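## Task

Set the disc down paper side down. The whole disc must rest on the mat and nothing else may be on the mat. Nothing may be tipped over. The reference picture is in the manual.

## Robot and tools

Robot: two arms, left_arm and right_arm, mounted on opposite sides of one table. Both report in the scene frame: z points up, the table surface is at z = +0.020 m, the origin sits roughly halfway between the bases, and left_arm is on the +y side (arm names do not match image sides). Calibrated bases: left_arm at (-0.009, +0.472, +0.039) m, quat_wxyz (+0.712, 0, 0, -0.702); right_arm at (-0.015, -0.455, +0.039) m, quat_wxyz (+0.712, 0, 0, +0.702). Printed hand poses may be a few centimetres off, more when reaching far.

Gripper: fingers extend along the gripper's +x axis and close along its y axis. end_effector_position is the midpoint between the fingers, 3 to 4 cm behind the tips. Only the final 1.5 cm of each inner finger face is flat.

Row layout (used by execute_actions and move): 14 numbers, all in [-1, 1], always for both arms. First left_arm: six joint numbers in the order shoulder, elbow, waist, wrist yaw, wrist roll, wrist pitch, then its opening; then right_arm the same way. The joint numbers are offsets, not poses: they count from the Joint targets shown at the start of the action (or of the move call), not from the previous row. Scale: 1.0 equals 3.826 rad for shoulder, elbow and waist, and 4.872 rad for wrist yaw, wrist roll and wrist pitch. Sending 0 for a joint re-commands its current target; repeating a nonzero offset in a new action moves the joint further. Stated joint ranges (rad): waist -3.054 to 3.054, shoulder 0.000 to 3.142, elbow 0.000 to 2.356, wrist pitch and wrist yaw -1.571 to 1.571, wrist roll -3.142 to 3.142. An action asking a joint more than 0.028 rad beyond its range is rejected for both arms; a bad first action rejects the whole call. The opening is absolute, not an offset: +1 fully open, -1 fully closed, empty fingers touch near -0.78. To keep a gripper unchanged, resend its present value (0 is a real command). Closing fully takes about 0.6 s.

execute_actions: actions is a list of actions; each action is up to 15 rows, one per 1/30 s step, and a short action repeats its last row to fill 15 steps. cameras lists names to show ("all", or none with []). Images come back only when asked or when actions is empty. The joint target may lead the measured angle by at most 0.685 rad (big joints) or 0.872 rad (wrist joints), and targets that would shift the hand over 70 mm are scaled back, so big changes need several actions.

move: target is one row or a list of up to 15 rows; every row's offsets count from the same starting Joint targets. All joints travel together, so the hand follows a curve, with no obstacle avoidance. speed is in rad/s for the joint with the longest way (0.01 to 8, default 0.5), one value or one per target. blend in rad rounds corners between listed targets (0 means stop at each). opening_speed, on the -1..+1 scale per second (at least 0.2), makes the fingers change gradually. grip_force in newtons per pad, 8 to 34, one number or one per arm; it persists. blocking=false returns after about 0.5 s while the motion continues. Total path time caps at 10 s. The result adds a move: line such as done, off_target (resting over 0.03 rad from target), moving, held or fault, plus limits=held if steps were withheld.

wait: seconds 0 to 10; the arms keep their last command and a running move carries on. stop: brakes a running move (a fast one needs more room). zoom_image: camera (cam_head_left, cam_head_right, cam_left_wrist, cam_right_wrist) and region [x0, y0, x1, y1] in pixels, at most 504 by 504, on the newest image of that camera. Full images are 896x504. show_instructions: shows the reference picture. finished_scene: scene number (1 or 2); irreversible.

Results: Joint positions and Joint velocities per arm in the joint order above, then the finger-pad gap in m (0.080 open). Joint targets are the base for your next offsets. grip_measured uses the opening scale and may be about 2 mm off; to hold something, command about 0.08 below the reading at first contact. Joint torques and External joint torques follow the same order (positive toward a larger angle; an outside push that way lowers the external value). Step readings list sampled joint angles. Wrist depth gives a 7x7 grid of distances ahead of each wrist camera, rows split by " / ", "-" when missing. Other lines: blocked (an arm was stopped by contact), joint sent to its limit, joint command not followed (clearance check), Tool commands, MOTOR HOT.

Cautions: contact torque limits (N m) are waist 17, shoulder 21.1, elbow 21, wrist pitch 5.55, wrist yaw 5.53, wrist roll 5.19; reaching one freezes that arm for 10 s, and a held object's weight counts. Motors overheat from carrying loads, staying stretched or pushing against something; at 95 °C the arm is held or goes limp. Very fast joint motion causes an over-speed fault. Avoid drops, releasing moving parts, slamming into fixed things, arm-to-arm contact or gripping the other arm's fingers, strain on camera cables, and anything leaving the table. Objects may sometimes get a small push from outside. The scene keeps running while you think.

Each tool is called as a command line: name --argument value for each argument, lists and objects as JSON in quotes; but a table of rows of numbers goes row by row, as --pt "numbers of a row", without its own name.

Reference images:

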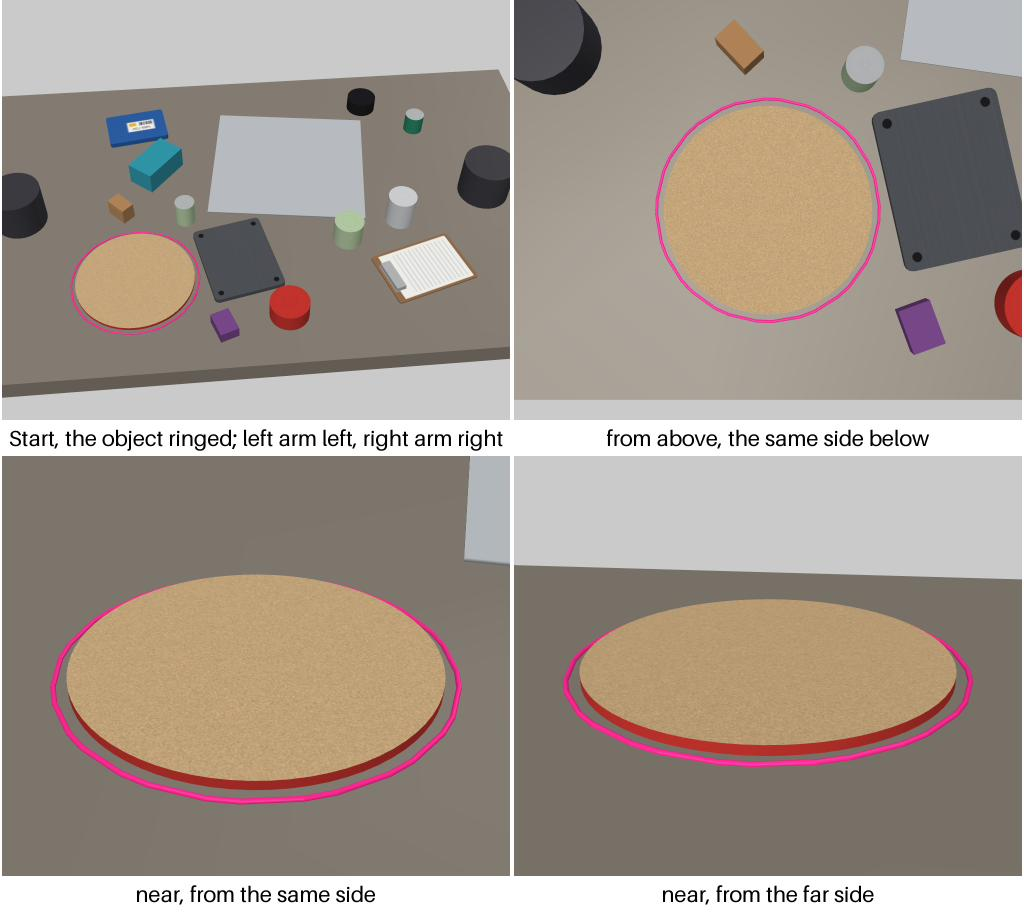

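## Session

execute_actions --actions '[]' --cameras '["all"]'

show_instructions

Scene clock: 0.00 s.
left_arm: end_effector_position=(-0.0933, +0.2438, +0.3556) grip_measured=+1.000 end_effector_quat_wxyz=(+0.334, +0.367, -0.063, -0.866) | right_arm: end_effector_position=(+0.0538, -0.1784, +0.3126) grip_measured=+1.000 end_effector_quat_wxyz=(+0.839, -0.121, +0.406, +0.342)
Joint names: [shoulder, elbow, waist, wrist yaw, wrist roll, wrist pitch]
Joint positions: left_arm=[0.961 1.269 -0.076 0.488 0.857 -1.044 0.08] | right_arm=[1.239 1.375 -0.002 0.443 0.713 -1.144 0.08]
Joint velocities: within noise
Joint torques (N m): no reading
External joint torques (N m): no reading
Motor temperatures (°C): left_arm=[33 36 28 29 27 33] | right_arm=[35 31 28 29 27 38]
Heat: left arm: hottest elbow 36 °C (+0.0 °C/min); right arm: hottest wrist pitch 38 °C (+0.0 °C/min).
Wrist depth (mm): cam_left_wrist=[1375 1706 2052 2345 2052 1717 1300 / - - - 2388 1751 1611 1435 / 560 - - - - - 1354 / 602 650 - 503 - 391 374 / - - 100 456 424 366 346 / - 74 470 429 393 - - / - - 450 397 369 - -] | cam_right_wrist=[494 486 - 472 1579 1549 1502 / 470 414 449 438 437 1466 1475 / 423 427 418 417 - 1384 1376 / - 391 392 408 381 362 1303 / - 374 369 369 362 354 361 / - - 343 345 344 97 345 / - - 331 326 328 86 -]
Joint targets: left_arm=[0.959 1.270 -0.076 0.489 0.857 -1.043] | right_arm=[1.237 1.377 -0.002 0.444 0.713 -1.143]
Tool commands: left_gripper/opening=+1.0 right_gripper/opening=+1.0

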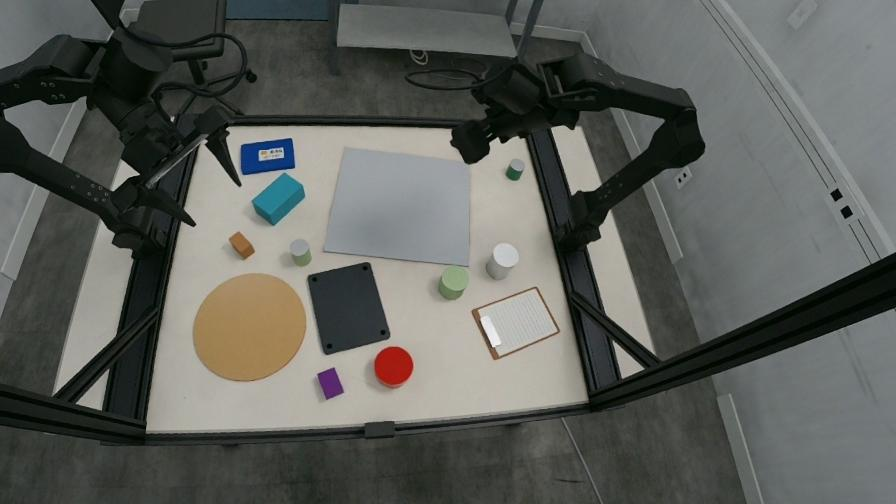

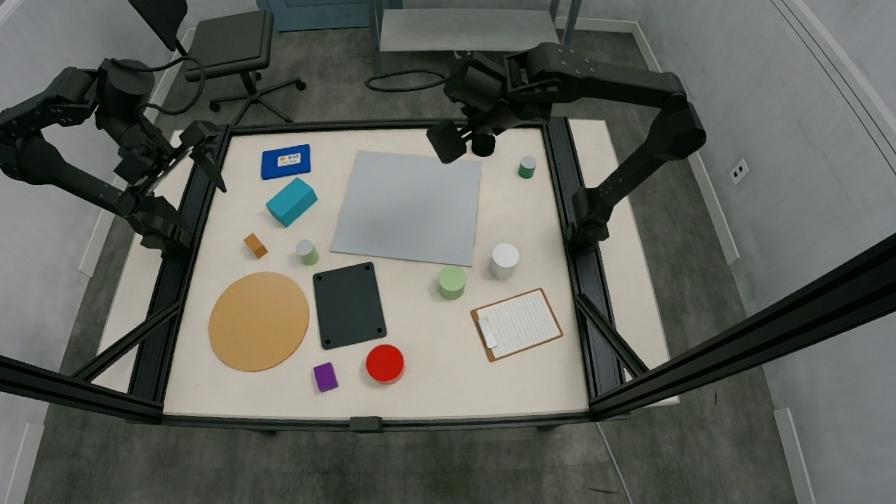

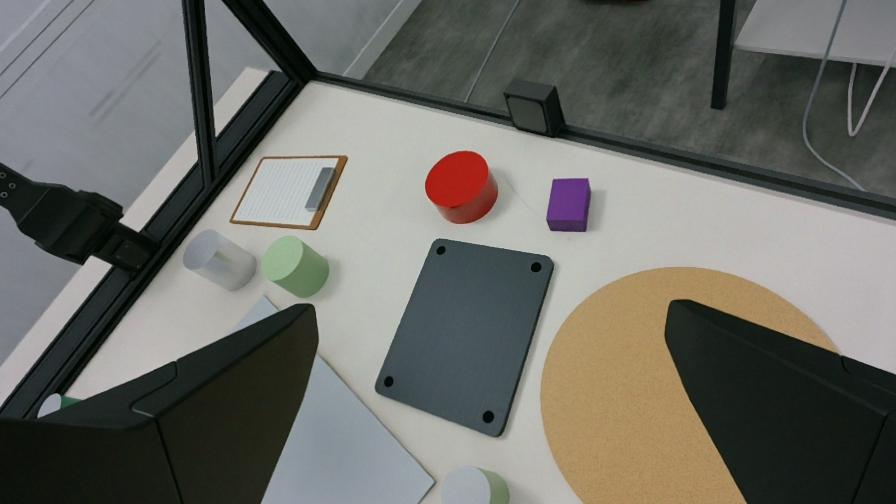

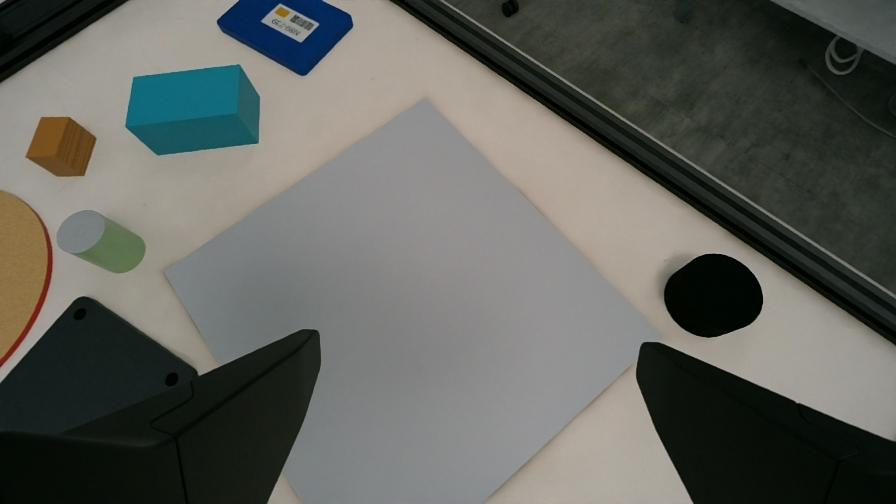

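Reference images for this scene: manual.

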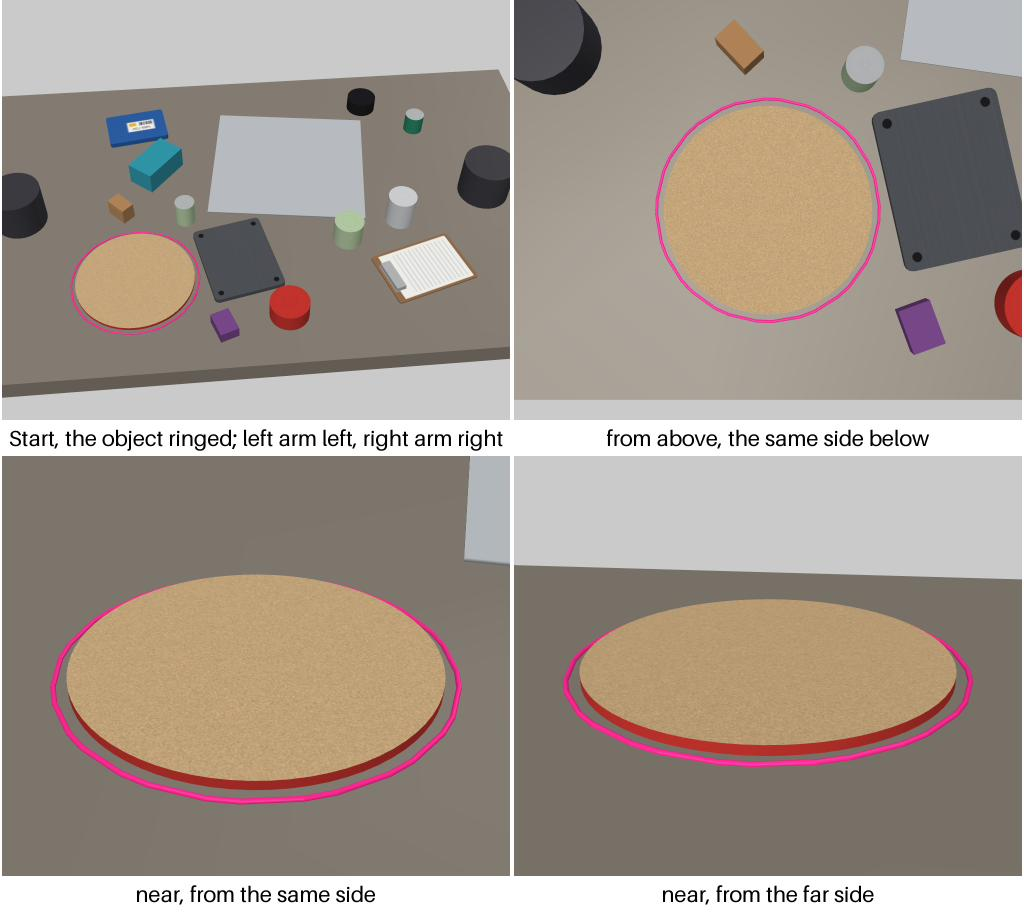

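move --target '[0.2222,0.0973,-0.1941,-0.1004,-0.0187,-0.0741,0.5,0,0,0,0,0,0,0.33]' --speed 0.9 --cameras '["cam_left_wrist","cam_head_left"]'

Scene clock: 253.53 s.
left_arm: end_effector_position=(-0.2475, +0.2419, +0.2000) grip_measured=+0.503 end_effector_quat_wxyz=(-0.001, +0.707, -0.001, -0.708) | right_arm: end_effector_position=(+0.0538, -0.1784, +0.3126) grip_measured=+0.333 end_effector_quat_wxyz=(+0.839, -0.121, +0.406, +0.342)
Joint names: [shoulder, elbow, waist, wrist yaw, wrist roll, wrist pitch]
Joint positions: left_arm=[1.799 1.632 -0.819 0.001 0.769 -1.403 0.058] | right_arm=[1.239 1.375 -0.002 0.443 0.713 -1.144 0.05]
Joint torques (N m): left_arm=[-7.41 5.04 -0.08 -0.02 -0.1 0.03] | right_arm=[-2.85 5.61 0.05 0.29 0.02 1.02]
External joint torques (N m): left_arm=[0.01 -0.6 -0.08 -0.06 -0.1 -0.28] | right_arm=[0.64 -0.35 0.06 0.04 0.02 -0.11]
Motor temperatures (°C): left_arm=[31 43 28 29 27 38] | right_arm=[33 36 28 29 27 40]
Heat: left arm: hottest elbow 43 °C (+0.0 °C/min); right arm: hottest wrist pitch 40 °C (+0.0 °C/min).
Wrist depth (mm): cam_left_wrist=[211 215 217 215 214 216 214 / - 227 226 225 228 230 224 / 241 244 239 234 234 239 234 / 245 249 252 248 249 251 239 / 263 260 257 263 261 263 241 / 275 - 101 282 281 75 - / - - 294 309 310 76 -] | cam_right_wrist=[- 498 488 - 1599 1610 1511 / 447 399 - 442 1361 1449 1466 / 426 426 410 413 409 1432 1376 / - 399 390 390 387 381 1353 / - 373 372 366 363 355 355 / - 354 87 347 99 340 339 / - - 92 328 328 - -]
Joint targets: left_arm=[1.809 1.642 -0.818 -0.001 0.765 -1.404] | right_arm=[1.237 1.377 -0.002 0.444 0.713 -1.143]
move: done
Images, in order (width x height): cam_head_left 896x504, cam_left_wrist 896x504.

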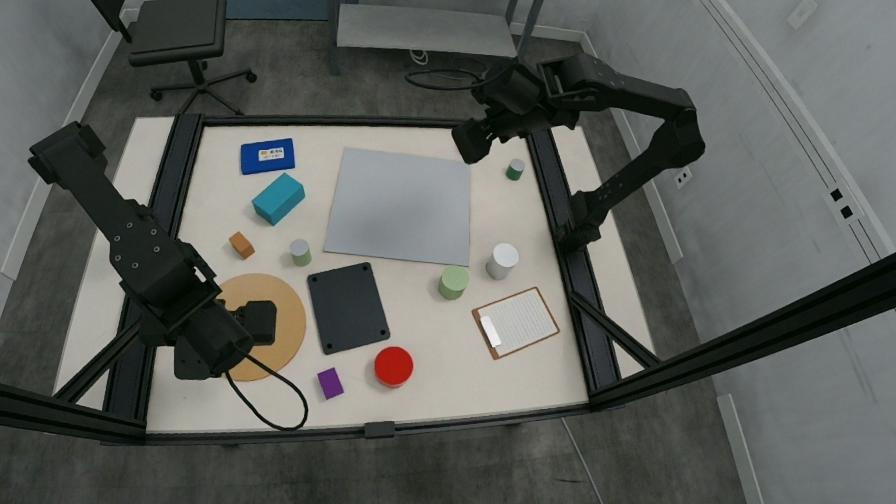

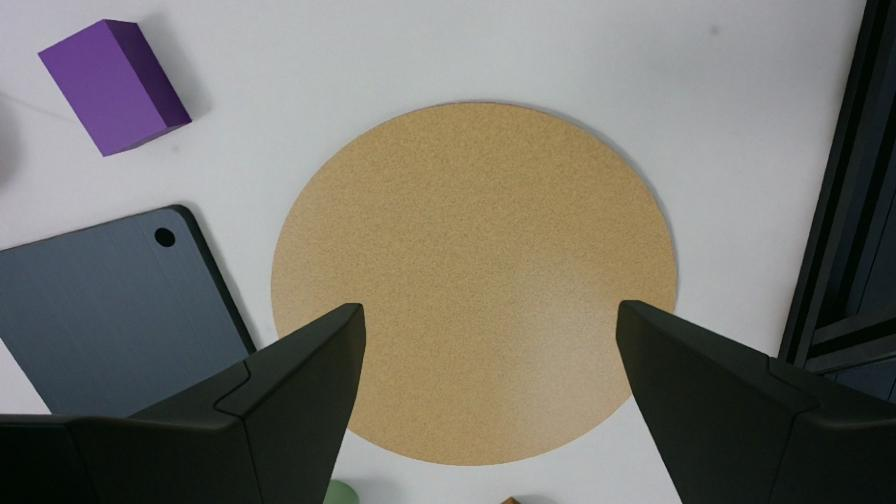

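zoom_image --camera "cam_left_wrist" --region '[420, 60, 700, 280]'

zoom_image --camera "cam_head_left" --region '[180, 220, 400, 400]'

Scaled by 1.800 from the camera's 896x504 image, which has a finer 1280x720 frame.

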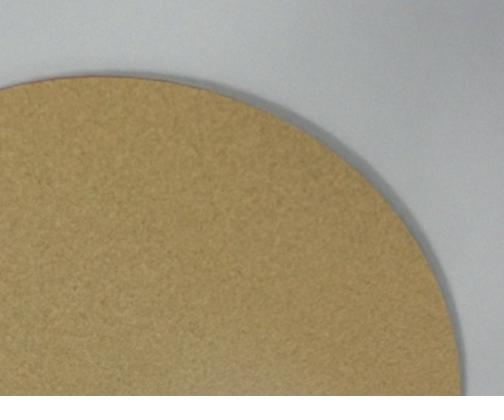

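Scaled by 2.291 from the camera's 896x504 image, which has a finer 1280x720 frame.

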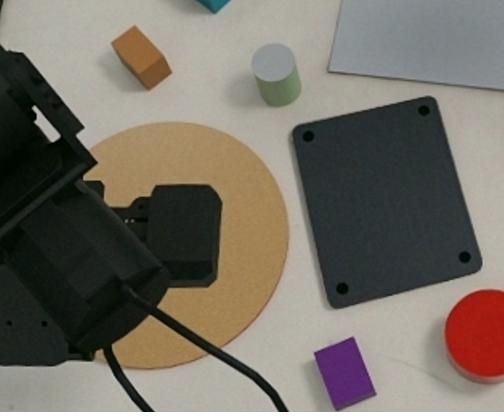

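move --pt "-0.03905 -0.14937 0.04632 0 0.03674 0.08668 0.5 0 0 0 0 0 0 0.33" --pt "-0.02088 -0.17572 0.04632 0 0.03674 0.12164 0.5 0 0 0 0 0 0 0.33" --pt "0.0178 -0.12637 0.00737 0 0.00616 0.11326 0.5 0 0 0 0 0 0 0.33" --pt "0.06061 -0.06474 -0.02198 0 -0.01689 0.09848 0.5 0 0 0 0 0 0 0.33" --pt "0.04736 -0.03902 -0.02198 0 -0.01689 0.06788 0.5 0 0 0 0 0 0 0.33" --pt "0 0 0 0 0 0 0.5 0 0 0 0 0 0 0.33" --speed '[0.7,0.25,0.2,0.2,0.4,0.5]' --blend '[0.03,0,0.03,0,0.03,0]' --cameras '["cam_left_wrist","cam_head_left"]'

Scene clock: 371.00 s.
left_arm: end_effector_position=(-0.2486, +0.2407, +0.1942) grip_measured=+0.503 end_effector_quat_wxyz=(-0.002, +0.712, +0.005, -0.702) | right_arm: end_effector_position=(+0.0538, -0.1784, +0.3126) grip_measured=+0.333 end_effector_quat_wxyz=(+0.839, -0.121, +0.406, +0.342)
Joint names: [shoulder, elbow, waist, wrist yaw, wrist roll, wrist pitch]
Joint positions: left_arm=[1.819 1.634 -0.82 -0.003 0.761 -1.403 0.058] | right_arm=[1.239 1.375 -0.002 0.443 0.713 -1.144 0.05]
Joint torques (N m): left_arm=[-10.07 4.8 0.2 0.1 0.14 -0.01] | right_arm=[-2.86 5.61 0.05 0.28 0.01 1.02]
External joint torques (N m): left_arm=[-2.56 -0.81 0.23 0.06 0.14 -0.3] | right_arm=[0.59 -0.3 0.08 0.03 0.01 -0.1]
Motor temperatures (°C): left_arm=[40 43 28 29 27 33] | right_arm=[32 36 28 29 27 39]
Heat: left arm: hottest elbow 43 °C (+1.0 °C/min); right arm: hottest wrist pitch 39 °C (-1.0 °C/min).
Wrist depth (mm): cam_left_wrist=[- 207 204 203 205 208 210 / - 217 216 215 216 219 218 / 232 232 228 228 229 - 221 / 240 241 242 243 243 252 243 / 253 254 257 265 262 261 243 / 267 - 90 287 285 75 - / - - 296 305 306 76 -] | cam_right_wrist=[481 - 474 503 1599 1610 1520 / 459 413 463 440 440 1502 1440 / 431 424 415 415 402 1493 1399 / 399 387 392 388 387 375 1303 / 384 376 369 365 365 354 355 / - - 87 347 99 344 344 / - - 92 329 327 - -]
Joint targets: left_arm=[1.809 1.643 -0.819 -0.001 0.766 -1.404] | right_arm=[1.237 1.377 -0.002 0.444 0.713 -1.143]
move: done
Images, in order (width x height): cam_head_left 896x504, cam_left_wrist 896x504.

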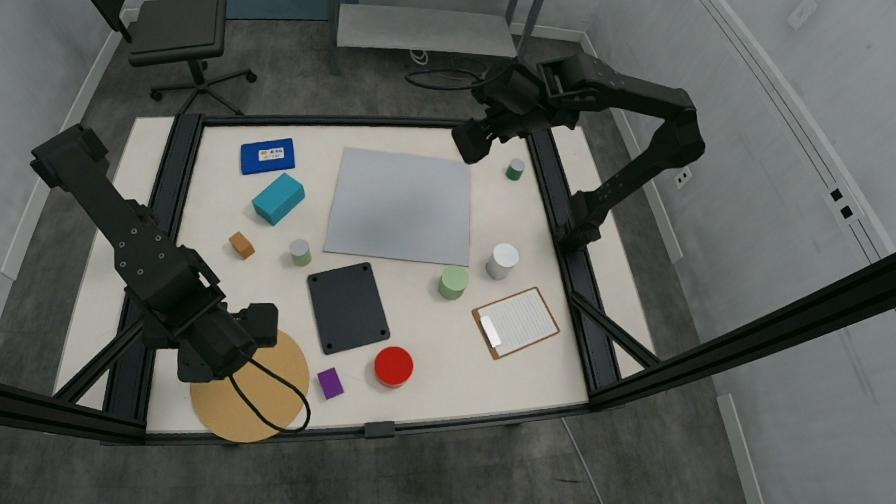

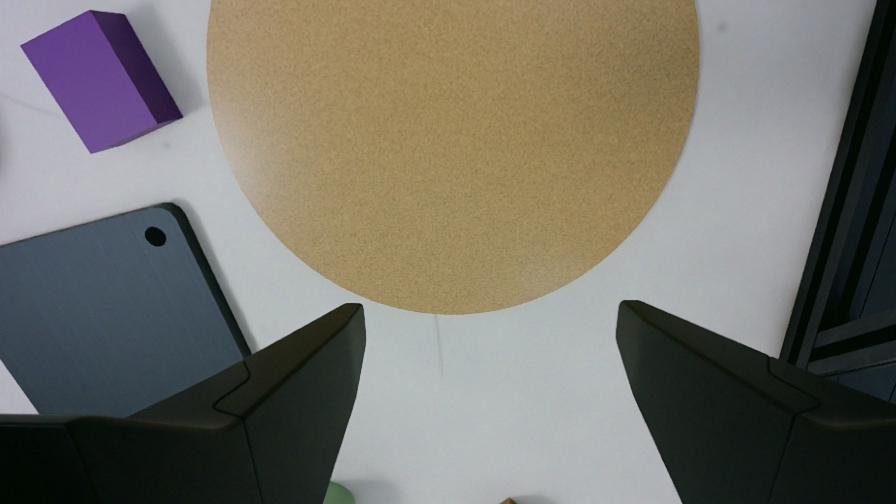

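zoom_image --camera "cam_head_left" --region '[140, 310, 400, 460]'

execute_actions --actions '[]' --cameras '["cam_head_right"]'

zoom_image --camera "cam_head_right" --region '[140, 300, 400, 450]'

Scaled by 1.938 from the camera's 896x504 image, which has a finer 1280x720 frame.

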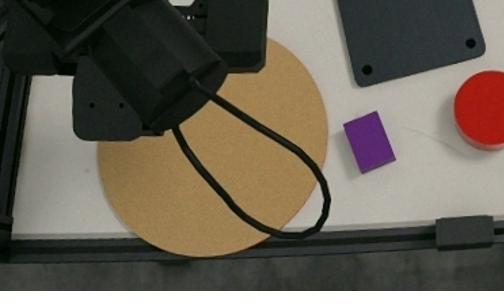

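Scene clock: 385.77 s.
left_arm: end_effector_position=(-0.2486, +0.2407, +0.1942) grip_measured=+0.503 end_effector_quat_wxyz=(-0.002, +0.712, +0.005, -0.702) | right_arm: end_effector_position=(+0.0538, -0.1784, +0.3126) grip_measured=+0.333 end_effector_quat_wxyz=(+0.839, -0.121, +0.406, +0.342)
Joint names: [shoulder, elbow, waist, wrist yaw, wrist roll, wrist pitch]
Joint positions: left_arm=[1.819 1.634 -0.82 -0.003 0.761 -1.403 0.058] | right_arm=[1.239 1.375 -0.002 0.443 0.713 -1.144 0.05]
Joint velocities: within noise
Joint torques (N m): left_arm=[-10.06 4.81 0.1 0.1 0.15 -0.01] | right_arm=[-2.85 5.62 0.05 0.29 0.02 1.02]
External joint torques (N m): left_arm=[-2.59 -0.82 0.06 0.07 0.14 -0.32] | right_arm=[0.7 -0.38 0.05 0.04 0.02 -0.12]
Motor temperatures (°C): left_arm=[40 45 28 29 27 32] | right_arm=[32 36 28 29 27 39]
Heat: left arm: hottest elbow 45 °C (+3.0 °C/min); right arm: hottest wrist pitch 39 °C (+0.0 °C/min).
Wrist depth (mm): cam_left_wrist=[- 206 203 204 205 209 210 / - 220 215 215 216 219 221 / 232 232 225 228 229 233 230 / 239 241 247 243 242 - 234 / 253 256 257 266 262 264 241 / 266 - 101 281 283 75 - / - - 301 307 304 76 -] | cam_right_wrist=[- 497 481 482 1599 1579 1539 / 461 408 458 447 431 1466 1424 / 418 - 415 413 416 1392 1376 / 400 402 393 388 385 384 1270 / 387 376 373 367 363 350 354 / 357 - 87 345 99 78 333 / - - 92 328 - - -]
Joint targets: left_arm=[1.809 1.643 -0.819 -0.001 0.766 -1.404] | right_arm=[1.237 1.377 -0.002 0.444 0.713 -1.143]
Tool commands: left_gripper/opening=+0.5 right_gripper/opening=+0.33
Images, in order (width x height): cam_head_right 896x504.

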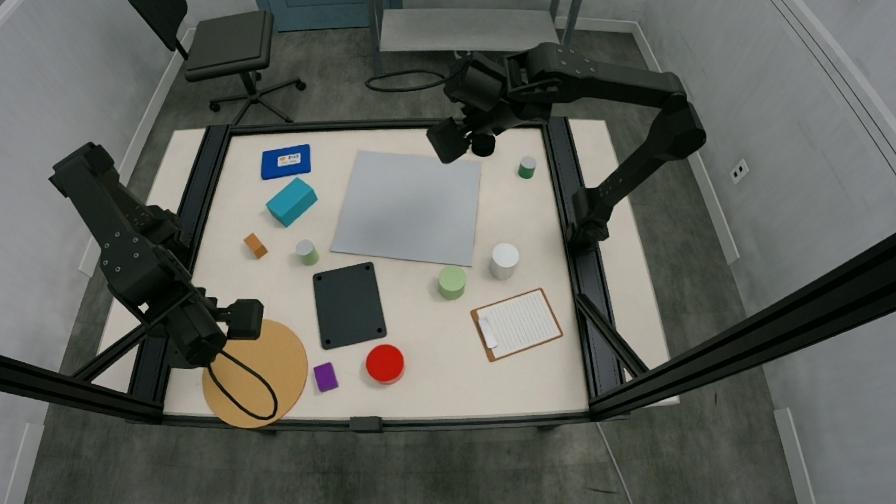

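Scaled by 1.938 from the camera's 896x504 image, which has a finer 1280x720 frame.

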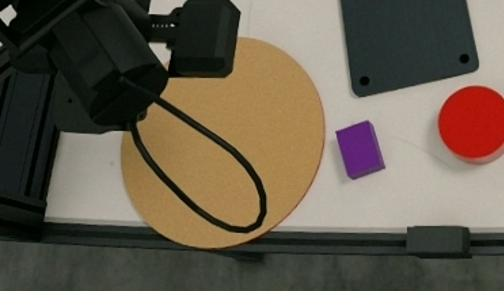

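move --pt "0.03306 -0.05944 -0.0156 0 -0.01355 0.07248 0.5 0 0 0 0 0 0 0.33" --pt "0.04754 -0.08453 -0.0156 0 -0.01355 0.10355 0.5 0 0 0 0 0 0 0.33" --pt "0.07893 -0.03654 -0.0173 0 -0.01355 0.09052 0.5 0 0 0 0 0 0 0.33" --pt "0.11252 0.0183 -0.01866 0 -0.01355 0.07383 0.5 0 0 0 0 0 0 0.33" --pt "0.10026 0.06221 -0.01866 0 -0.01355 0.02972 0.5 0 0 0 0 0 0 0.33" --speed '[0.5,0.2,0.15,0.15,0.4]' --blend '[0.03,0,0.02,0,0]' --cameras '["cam_left_wrist","cam_head_left"]'

Scene clock: 588.77 s.
left_arm: end_effector_position=(-0.3322, +0.1997, +0.1111) grip_measured=+0.502 end_effector_quat_wxyz=(-0.007, +0.715, +0.004, -0.699) | right_arm: end_effector_position=(+0.0538, -0.1784, +0.3126) grip_measured=+0.333 end_effector_quat_wxyz=(+0.839, -0.121, +0.406, +0.342)
Joint names: [shoulder, elbow, waist, wrist yaw, wrist roll, wrist pitch]
Joint positions: left_arm=[2.211 1.87 -0.887 -0.002 0.701 -1.258 0.058] | right_arm=[1.239 1.375 -0.002 0.443 0.713 -1.144 0.05]
Joint torques (N m): left_arm=[-14.05 5.02 -0.43 0.09 -0.06 -0.05] | right_arm=[-2.86 5.61 0.05 0.28 0.02 1.02]
External joint torques (N m): left_arm=[-3.82 -0.63 -0.41 0.05 -0.06 -0.33] | right_arm=[0.65 -0.26 0.08 0.03 0.02 -0.06]
Motor temperatures (°C): left_arm=[47 46 28 29 27 31] | right_arm=[31 36 28 29 27 39]
Heat: left arm: hottest shoulder 47 °C (+2.0 °C/min); right arm: hottest wrist pitch 39 °C (+0.0 °C/min).
Wrist depth (mm): cam_left_wrist=[966 121 123 124 125 125 128 / 132 130 131 131 131 134 135 / 139 138 137 139 139 141 144 / 152 146 146 148 149 150 157 / - 154 152 158 159 157 168 / - - 91 170 171 75 - / - - 179 183 184 76 -] | cam_right_wrist=[- 493 475 1579 1599 1559 1511 / 470 399 449 443 440 1569 1440 / 428 425 421 415 415 1353 1353 / 411 396 392 389 384 385 1283 / 381 378 373 364 365 354 354 / - 354 88 345 99 342 341 / - - 92 328 328 - -]
Joint targets: left_arm=[2.193 1.881 -0.890 -0.001 0.699 -1.259] | right_arm=[1.237 1.377 -0.002 0.444 0.713 -1.143]
move: done
Images, in order (width x height): cam_head_left 896x504, cam_left_wrist 896x504.

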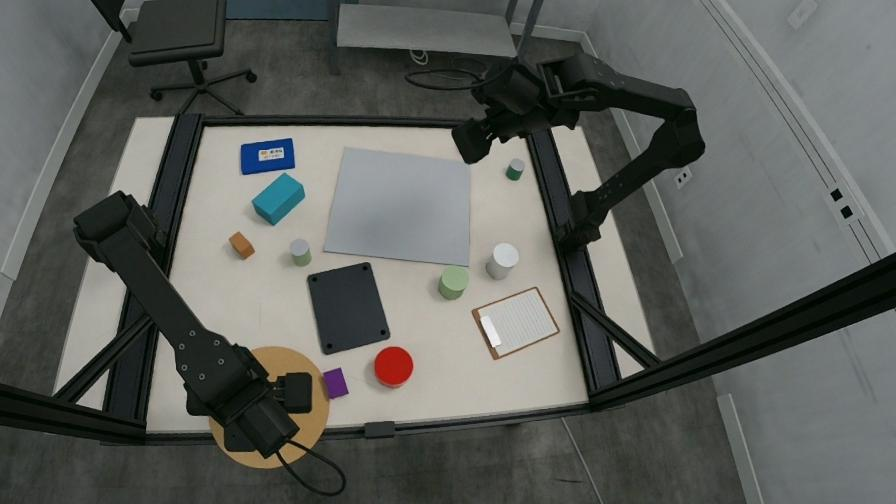

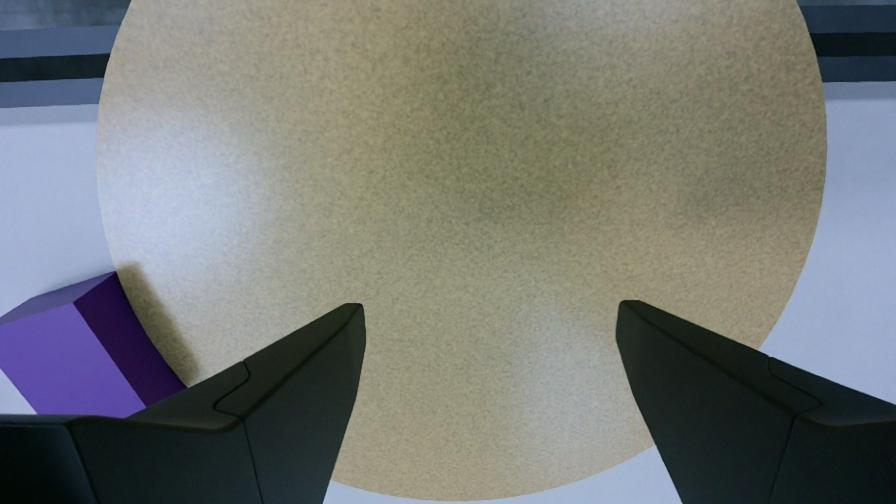

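move --pt "0.03241 0.03685 -0.02718 0.0002 -0.02217 0.03243 0.5 0.18636 -0.04626 0.08887 -0.11166 -0.1562 0.27566 0.33" --pt "0.03241 0.03685 -0.02718 0.0002 -0.02217 0.03243 0.5 0.27836 -0.02483 0.08887 -0.11207 -0.1562 0.35386 0.33" --speed '[1.0,0.5]' --blend '[0.05,0]' --cameras '["cam_left_wrist","cam_right_wrist","cam_head_left"]'

Scene clock: 644.17 s.
left_arm: end_effector_position=(-0.4120, +0.2001, +0.1131) grip_measured=+0.502 end_effector_quat_wxyz=(+0.035, +0.652, -0.037, -0.756) | right_arm: end_effector_position=(-0.2136, +0.0846, +0.0855) grip_measured=+0.333 end_effector_quat_wxyz=(+0.525, -0.168, +0.111, +0.827)
Joint names: [shoulder, elbow, waist, wrist yaw, wrist roll, wrist pitch]
Joint positions: left_arm=[2.298 2.01 -0.993 -0.002 0.595 -1.103 0.058] | right_arm=[2.274 1.282 0.338 -0.107 -0.039 0.584 0.05]
Joint torques (N m): left_arm=[-10.52 5.37 -0.11 0.1 -0.11 0.59] | right_arm=[-5.3 4.8 0.01 0.17 -0.28 1.3]
External joint torques (N m): left_arm=[0.56 -0.62 0 0.06 -0.11 -0.03] | right_arm=[5.13 -0.77 0.1 0.18 -0.28 -0.36]
Motor temperatures (°C): left_arm=[61 47 28 29 27 30] | right_arm=[31 36 28 29 27 39]
Heat: left arm: hottest shoulder 61 °C (+15.2 °C/min); right arm: hottest wrist pitch 39 °C (+0.0 °C/min). Fold the left arm in close to its base, or ease its load, before you think long.
Wrist depth (mm): cam_left_wrist=[1118 1068 1038 1022 1003 976 962 / 1189 1113 1072 1063 1042 1006 999 / 1227 1127 1118 1081 1046 1042 1010 / 1257 1222 155 149 146 145 1046 / 178 175 103 155 151 145 152 / 182 - 90 161 158 75 - / - - 170 168 163 76 -] | cam_right_wrist=[1115 1838 - 348 - - - / 1213 245 260 265 282 282 288 / - 205 191 209 215 226 229 / 164 166 172 174 184 187 188 / 128 129 151 156 157 159 161 / 114 116 87 126 133 139 139 / - - 91 115 115 - 130]
Joint targets: left_arm=[2.317 2.022 -0.994 0.000 0.591 -1.101] | right_arm=[2.302 1.282 0.338 -0.102 -0.048 0.581]
MOTOR HOT: the shoulder of the left arm reports 61 °C; the controller stops that arm at 95 °C. To cool a motor, set the load down, stop pushing, or move to a pose that needs little force.
move: done
Images, in order (width x height): cam_head_left 896x504, cam_left_wrist 896x504, cam_right_wrist 896x504.

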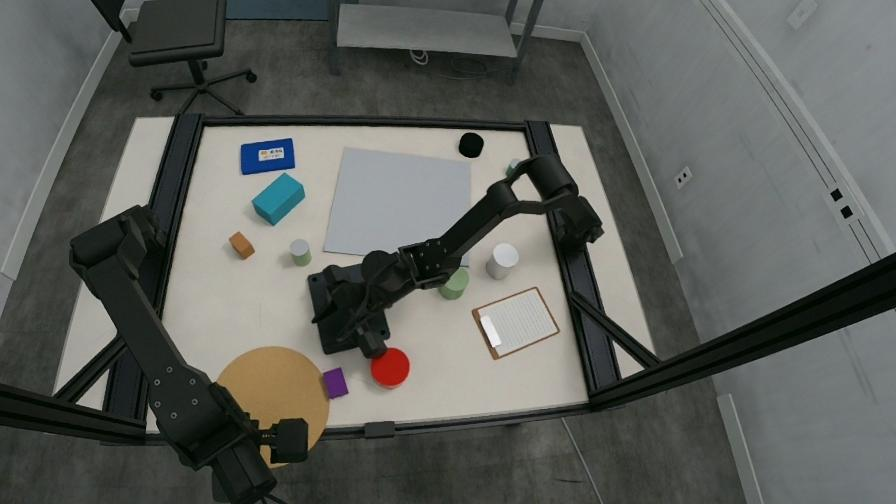

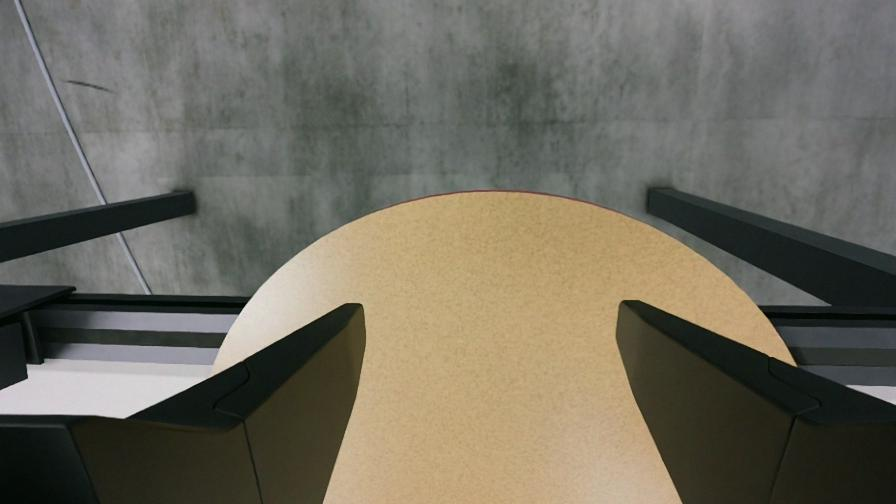

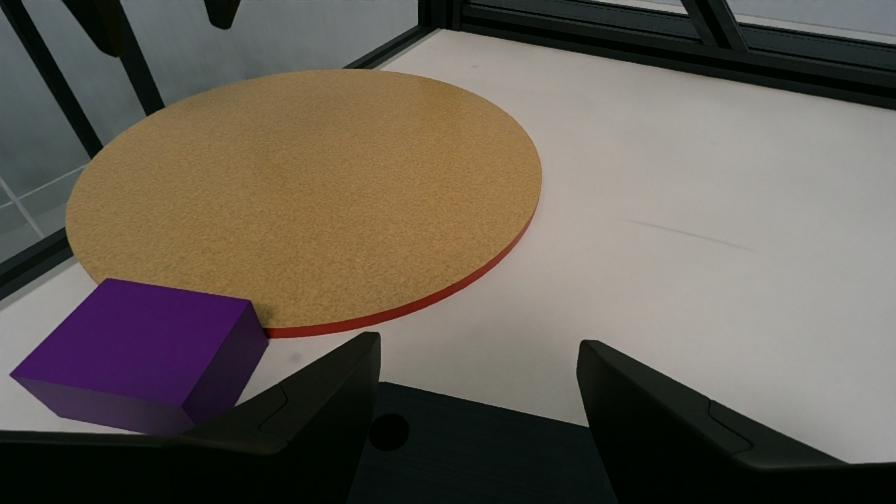

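move --target '[0.00941,-0.03842,0,0,0,0.03756,0.5,0,0,0,0,0,0,0.33]' --speed 0.15 --cameras '["cam_left_wrist","cam_right_wrist"]'

Scene clock: 664.63 s.
left_arm: end_effector_position=(-0.4185, +0.1959, +0.0720) grip_measured=+0.502 end_effector_quat_wxyz=(+0.041, +0.642, -0.042, -0.764) | right_arm: end_effector_position=(-0.2136, +0.0846, +0.0855) grip_measured=+0.333 end_effector_quat_wxyz=(+0.525, -0.168, +0.111, +0.827)
Joint names: [shoulder, elbow, waist, wrist yaw, wrist roll, wrist pitch]
Joint positions: left_arm=[2.328 1.892 -0.993 0 0.595 -0.925 0.058] | right_arm=[2.274 1.282 0.338 -0.107 -0.039 0.584 0.05]
Joint torques (N m): left_arm=[-9.85 2.44 -0.15 0.06 -0.11 1.01] | right_arm=[-5.31 4.82 0.02 0.17 -0.27 1.3]
External joint torques (N m): left_arm=[1.29 -3.49 -0.15 0.03 -0.1 0.33] | right_arm=[4.87 -0.58 0.02 0.19 -0.28 -0.31]
Motor temperatures (°C): left_arm=[62 48 28 29 27 31] | right_arm=[33 34 28 29 28 40]
Heat: left arm: hottest shoulder 62 °C (+9.1 °C/min); right arm: hottest wrist pitch 40 °C (+1.0 °C/min). Fold the left arm in close to its base, or ease its load, before you think long.
Wrist depth (mm): cam_left_wrist=[1099 1068 1034 999 976 931 903 / 1108 1108 1030 1022 991 984 931 / 1157 1118 1104 1051 1022 991 966 / 1216 1147 1123 113 111 816 955 / 1239 1239 117 115 112 107 481 / - - 90 118 115 75 - / - - 123 121 117 81 -] | cam_right_wrist=[173 258 - 352 336 329 304 / 1283 243 238 265 269 274 287 / 223 190 197 188 215 235 230 / 166 164 162 166 190 192 188 / 128 129 146 155 157 160 160 / 114 116 87 139 134 139 139 / - - 91 115 - - 129]
Joint targets: left_arm=[2.353 1.875 -0.994 0.000 0.591 -0.918] | right_arm=[2.302 1.282 0.338 -0.102 -0.048 0.581]
MOTOR HOT: still on. The shoulder of the left arm reports 62 °C.
move: done
Images, in order (width x height): cam_left_wrist 896x504, cam_right_wrist 896x504.

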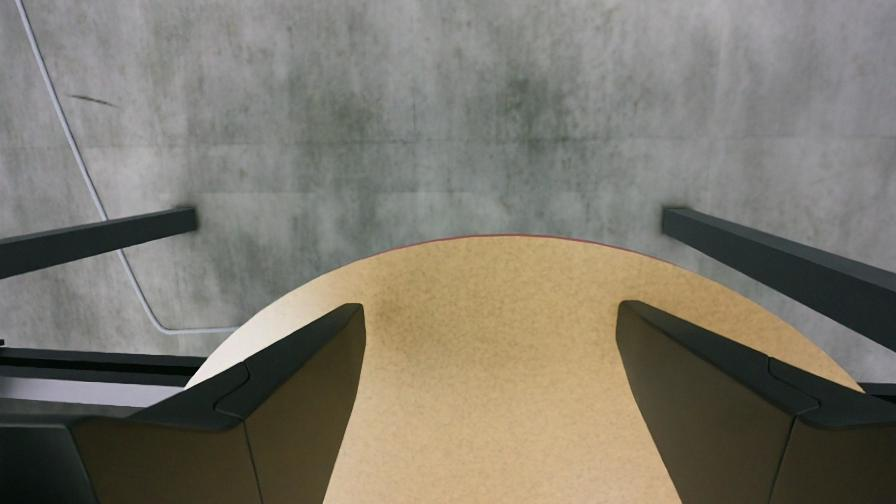

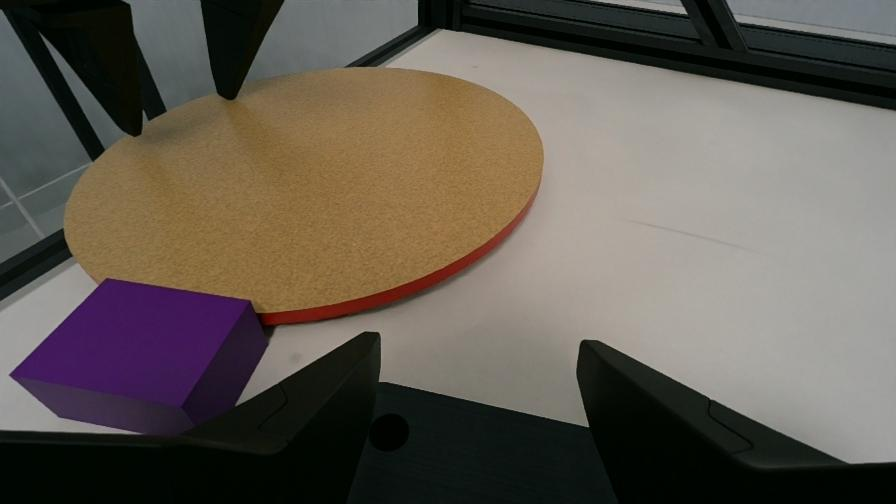

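move --target '[0.00497,-0.00902,0,0,0,0.01088,0.5,0,0,0,0,0,0,0.33]' --speed 0.1 --cameras '["cam_right_wrist"]'

Scene clock: 672.17 s.
left_arm: end_effector_position=(-0.4227, +0.1939, +0.0618) grip_measured=+0.502 end_effector_quat_wxyz=(+0.044, +0.633, -0.046, -0.771) | right_arm: end_effector_position=(-0.2136, +0.0846, +0.0855) grip_measured=+0.333 end_effector_quat_wxyz=(+0.525, -0.168, +0.111, +0.827)
Joint names: [shoulder, elbow, waist, wrist yaw, wrist roll, wrist pitch]
Joint positions: left_arm=[2.336 1.86 -0.993 0.004 0.594 -0.861 0.058] | right_arm=[2.274 1.282 0.338 -0.107 -0.039 0.584 0.05]
Joint torques (N m): left_arm=[-8.42 2.15 -0.18 -0.07 -0.06 0.22] | right_arm=[-5.31 4.81 0.03 0.17 -0.27 1.3]
External joint torques (N m): left_arm=[2.76 -3.78 -0.12 -0.11 -0.05 -0.49] | right_arm=[4.95 -0.66 0.03 0.19 -0.28 -0.32]
Motor temperatures (°C): left_arm=[60 47 28 29 27 32] | right_arm=[33 34 28 29 28 40]
Heat: left arm: hottest shoulder 60 °C (+4.1 °C/min); right arm: hottest wrist pitch 40 °C (+1.0 °C/min). Fold the left arm in close to its base, or ease its load, before you think long.
Wrist depth (mm): cam_left_wrist=[1104 1068 1022 999 952 935 896 / 1123 1090 1063 1010 991 945 922 / 1157 1127 1085 1068 1010 991 948 / 1205 1157 1104 121 1018 973 984 / 1233 1233 119 117 113 109 442 / - - 90 112 109 75 - / - - 109 107 104 81 -] | cam_right_wrist=[171 255 237 174 - - 332 / 209 248 157 264 281 283 - / 1520 136 209 220 223 226 227 / 171 178 180 182 185 187 189 / 129 129 155 156 157 160 160 / 114 116 87 126 134 138 139 / - - 91 114 115 - 129]
Joint targets: left_arm=[2.372 1.840 -0.994 0.000 0.592 -0.865] | right_arm=[2.302 1.282 0.338 -0.102 -0.048 0.581]
MOTOR HOT: still on. The shoulder of the left arm reports 60 °C.
move: off_target (left_arm); left_arm: the shoulder is farthest, 0.036 rad from its target
Images, in order (width x height): cam_right_wrist 896x504.

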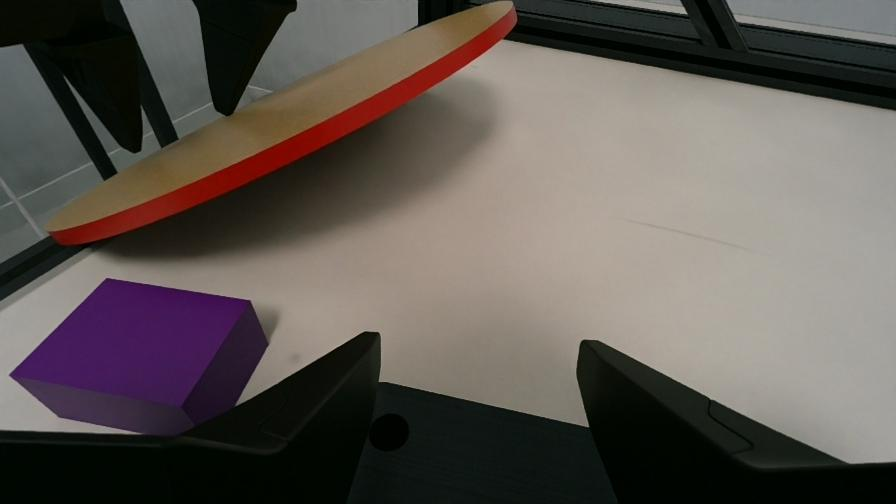

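move --target '[0,0,0,0,0,0,0.5,0.0447,0.09148,0.0034,0.00246,0.00123,-0.035,0.33]' --speed 0.3 --cameras '["cam_right_wrist","cam_left_wrist","cam_head_left"]'

Scene clock: 681.13 s.
left_arm: end_effector_position=(-0.4227, +0.1939, +0.0618) grip_measured=+0.502 end_effector_quat_wxyz=(+0.044, +0.633, -0.046, -0.771) | right_arm: end_effector_position=(-0.2366, +0.1391, +0.0853) grip_measured=+0.333 end_effector_quat_wxyz=(+0.526, -0.170, +0.109, +0.826)
Joint names: [shoulder, elbow, waist, wrist yaw, wrist roll, wrist pitch]
Joint positions: left_arm=[2.336 1.86 -0.993 0.004 0.594 -0.861 0.058] | right_arm=[2.451 1.627 0.348 -0.094 -0.039 0.415 0.05]
Joint torques (N m): left_arm=[-8.51 2.14 -0.17 -0.07 -0.05 0.21] | right_arm=[-7.12 5.8 0.22 0.15 -0.1 1.13]
External joint torques (N m): left_arm=[2.61 -3.73 -0.26 -0.1 -0.05 -0.48] | right_arm=[4.66 -0.24 0.13 0.18 -0.11 -0.51]
Motor temperatures (°C): left_arm=[57 45 28 29 27 31] | right_arm=[33 34 28 29 28 40]
Heat: left arm: hottest shoulder 57 °C (-1.0 °C/min); right arm: hottest wrist pitch 40 °C (+1.0 °C/min). Fold the left arm in close to its base, or ease its load, before you think long.
Wrist depth (mm): cam_left_wrist=[1104 1063 1030 984 966 922 915 / 1142 1094 1046 1026 995 962 938 / 1183 1104 1077 1046 1010 991 938 / 1157 1162 1118 121 1014 842 955 / 1239 1251 118 118 113 109 465 / - - 90 112 109 75 - / - - 91 107 104 81 -] | cam_right_wrist=[1048 194 - 188 308 277 295 / - 2123 149 111 263 268 262 / 1520 150 103 199 210 213 218 / 126 94 160 172 175 176 180 / - 141 147 148 150 151 153 / 125 130 87 129 127 132 130 / - - 91 115 116 - 124]
Joint targets: left_arm=[2.372 1.840 -0.994 0.000 0.592 -0.865] | right_arm=[2.473 1.632 0.351 -0.090 -0.042 0.411]
MOTOR HOT: still on. The shoulder of the left arm reports 57 °C.
move: off_target (left_arm); left_arm: the shoulder is farthest, 0.036 rad from its target
Images, in order (width x height): cam_head_left 896x504, cam_left_wrist 896x504, cam_right_wrist 896x504.

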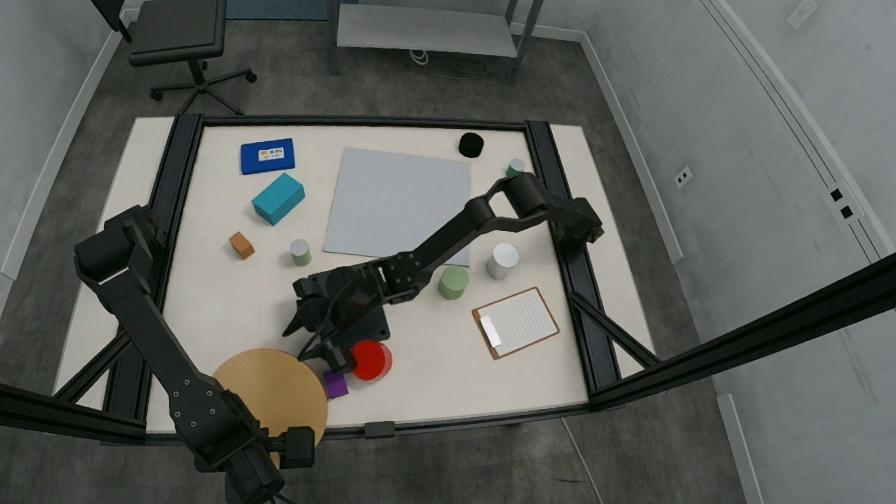

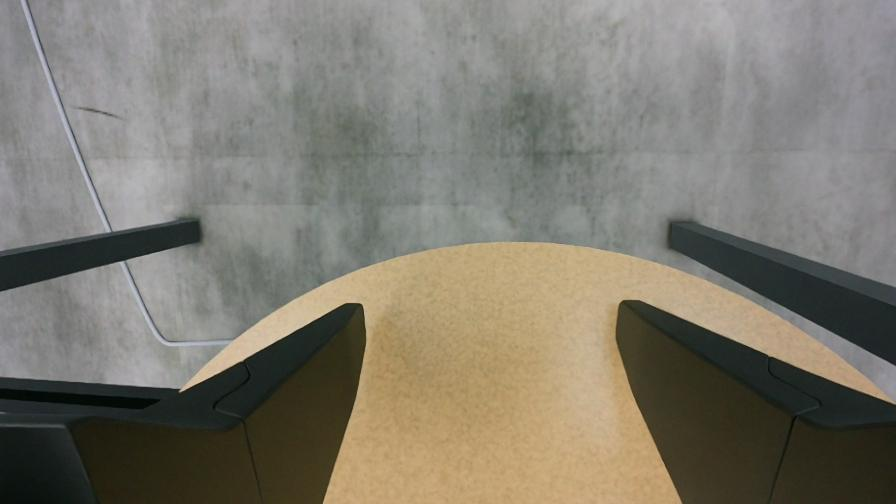

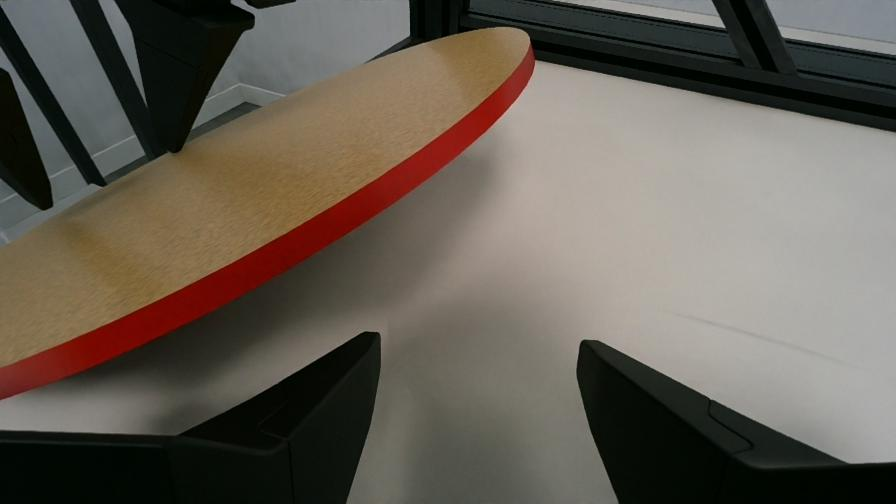

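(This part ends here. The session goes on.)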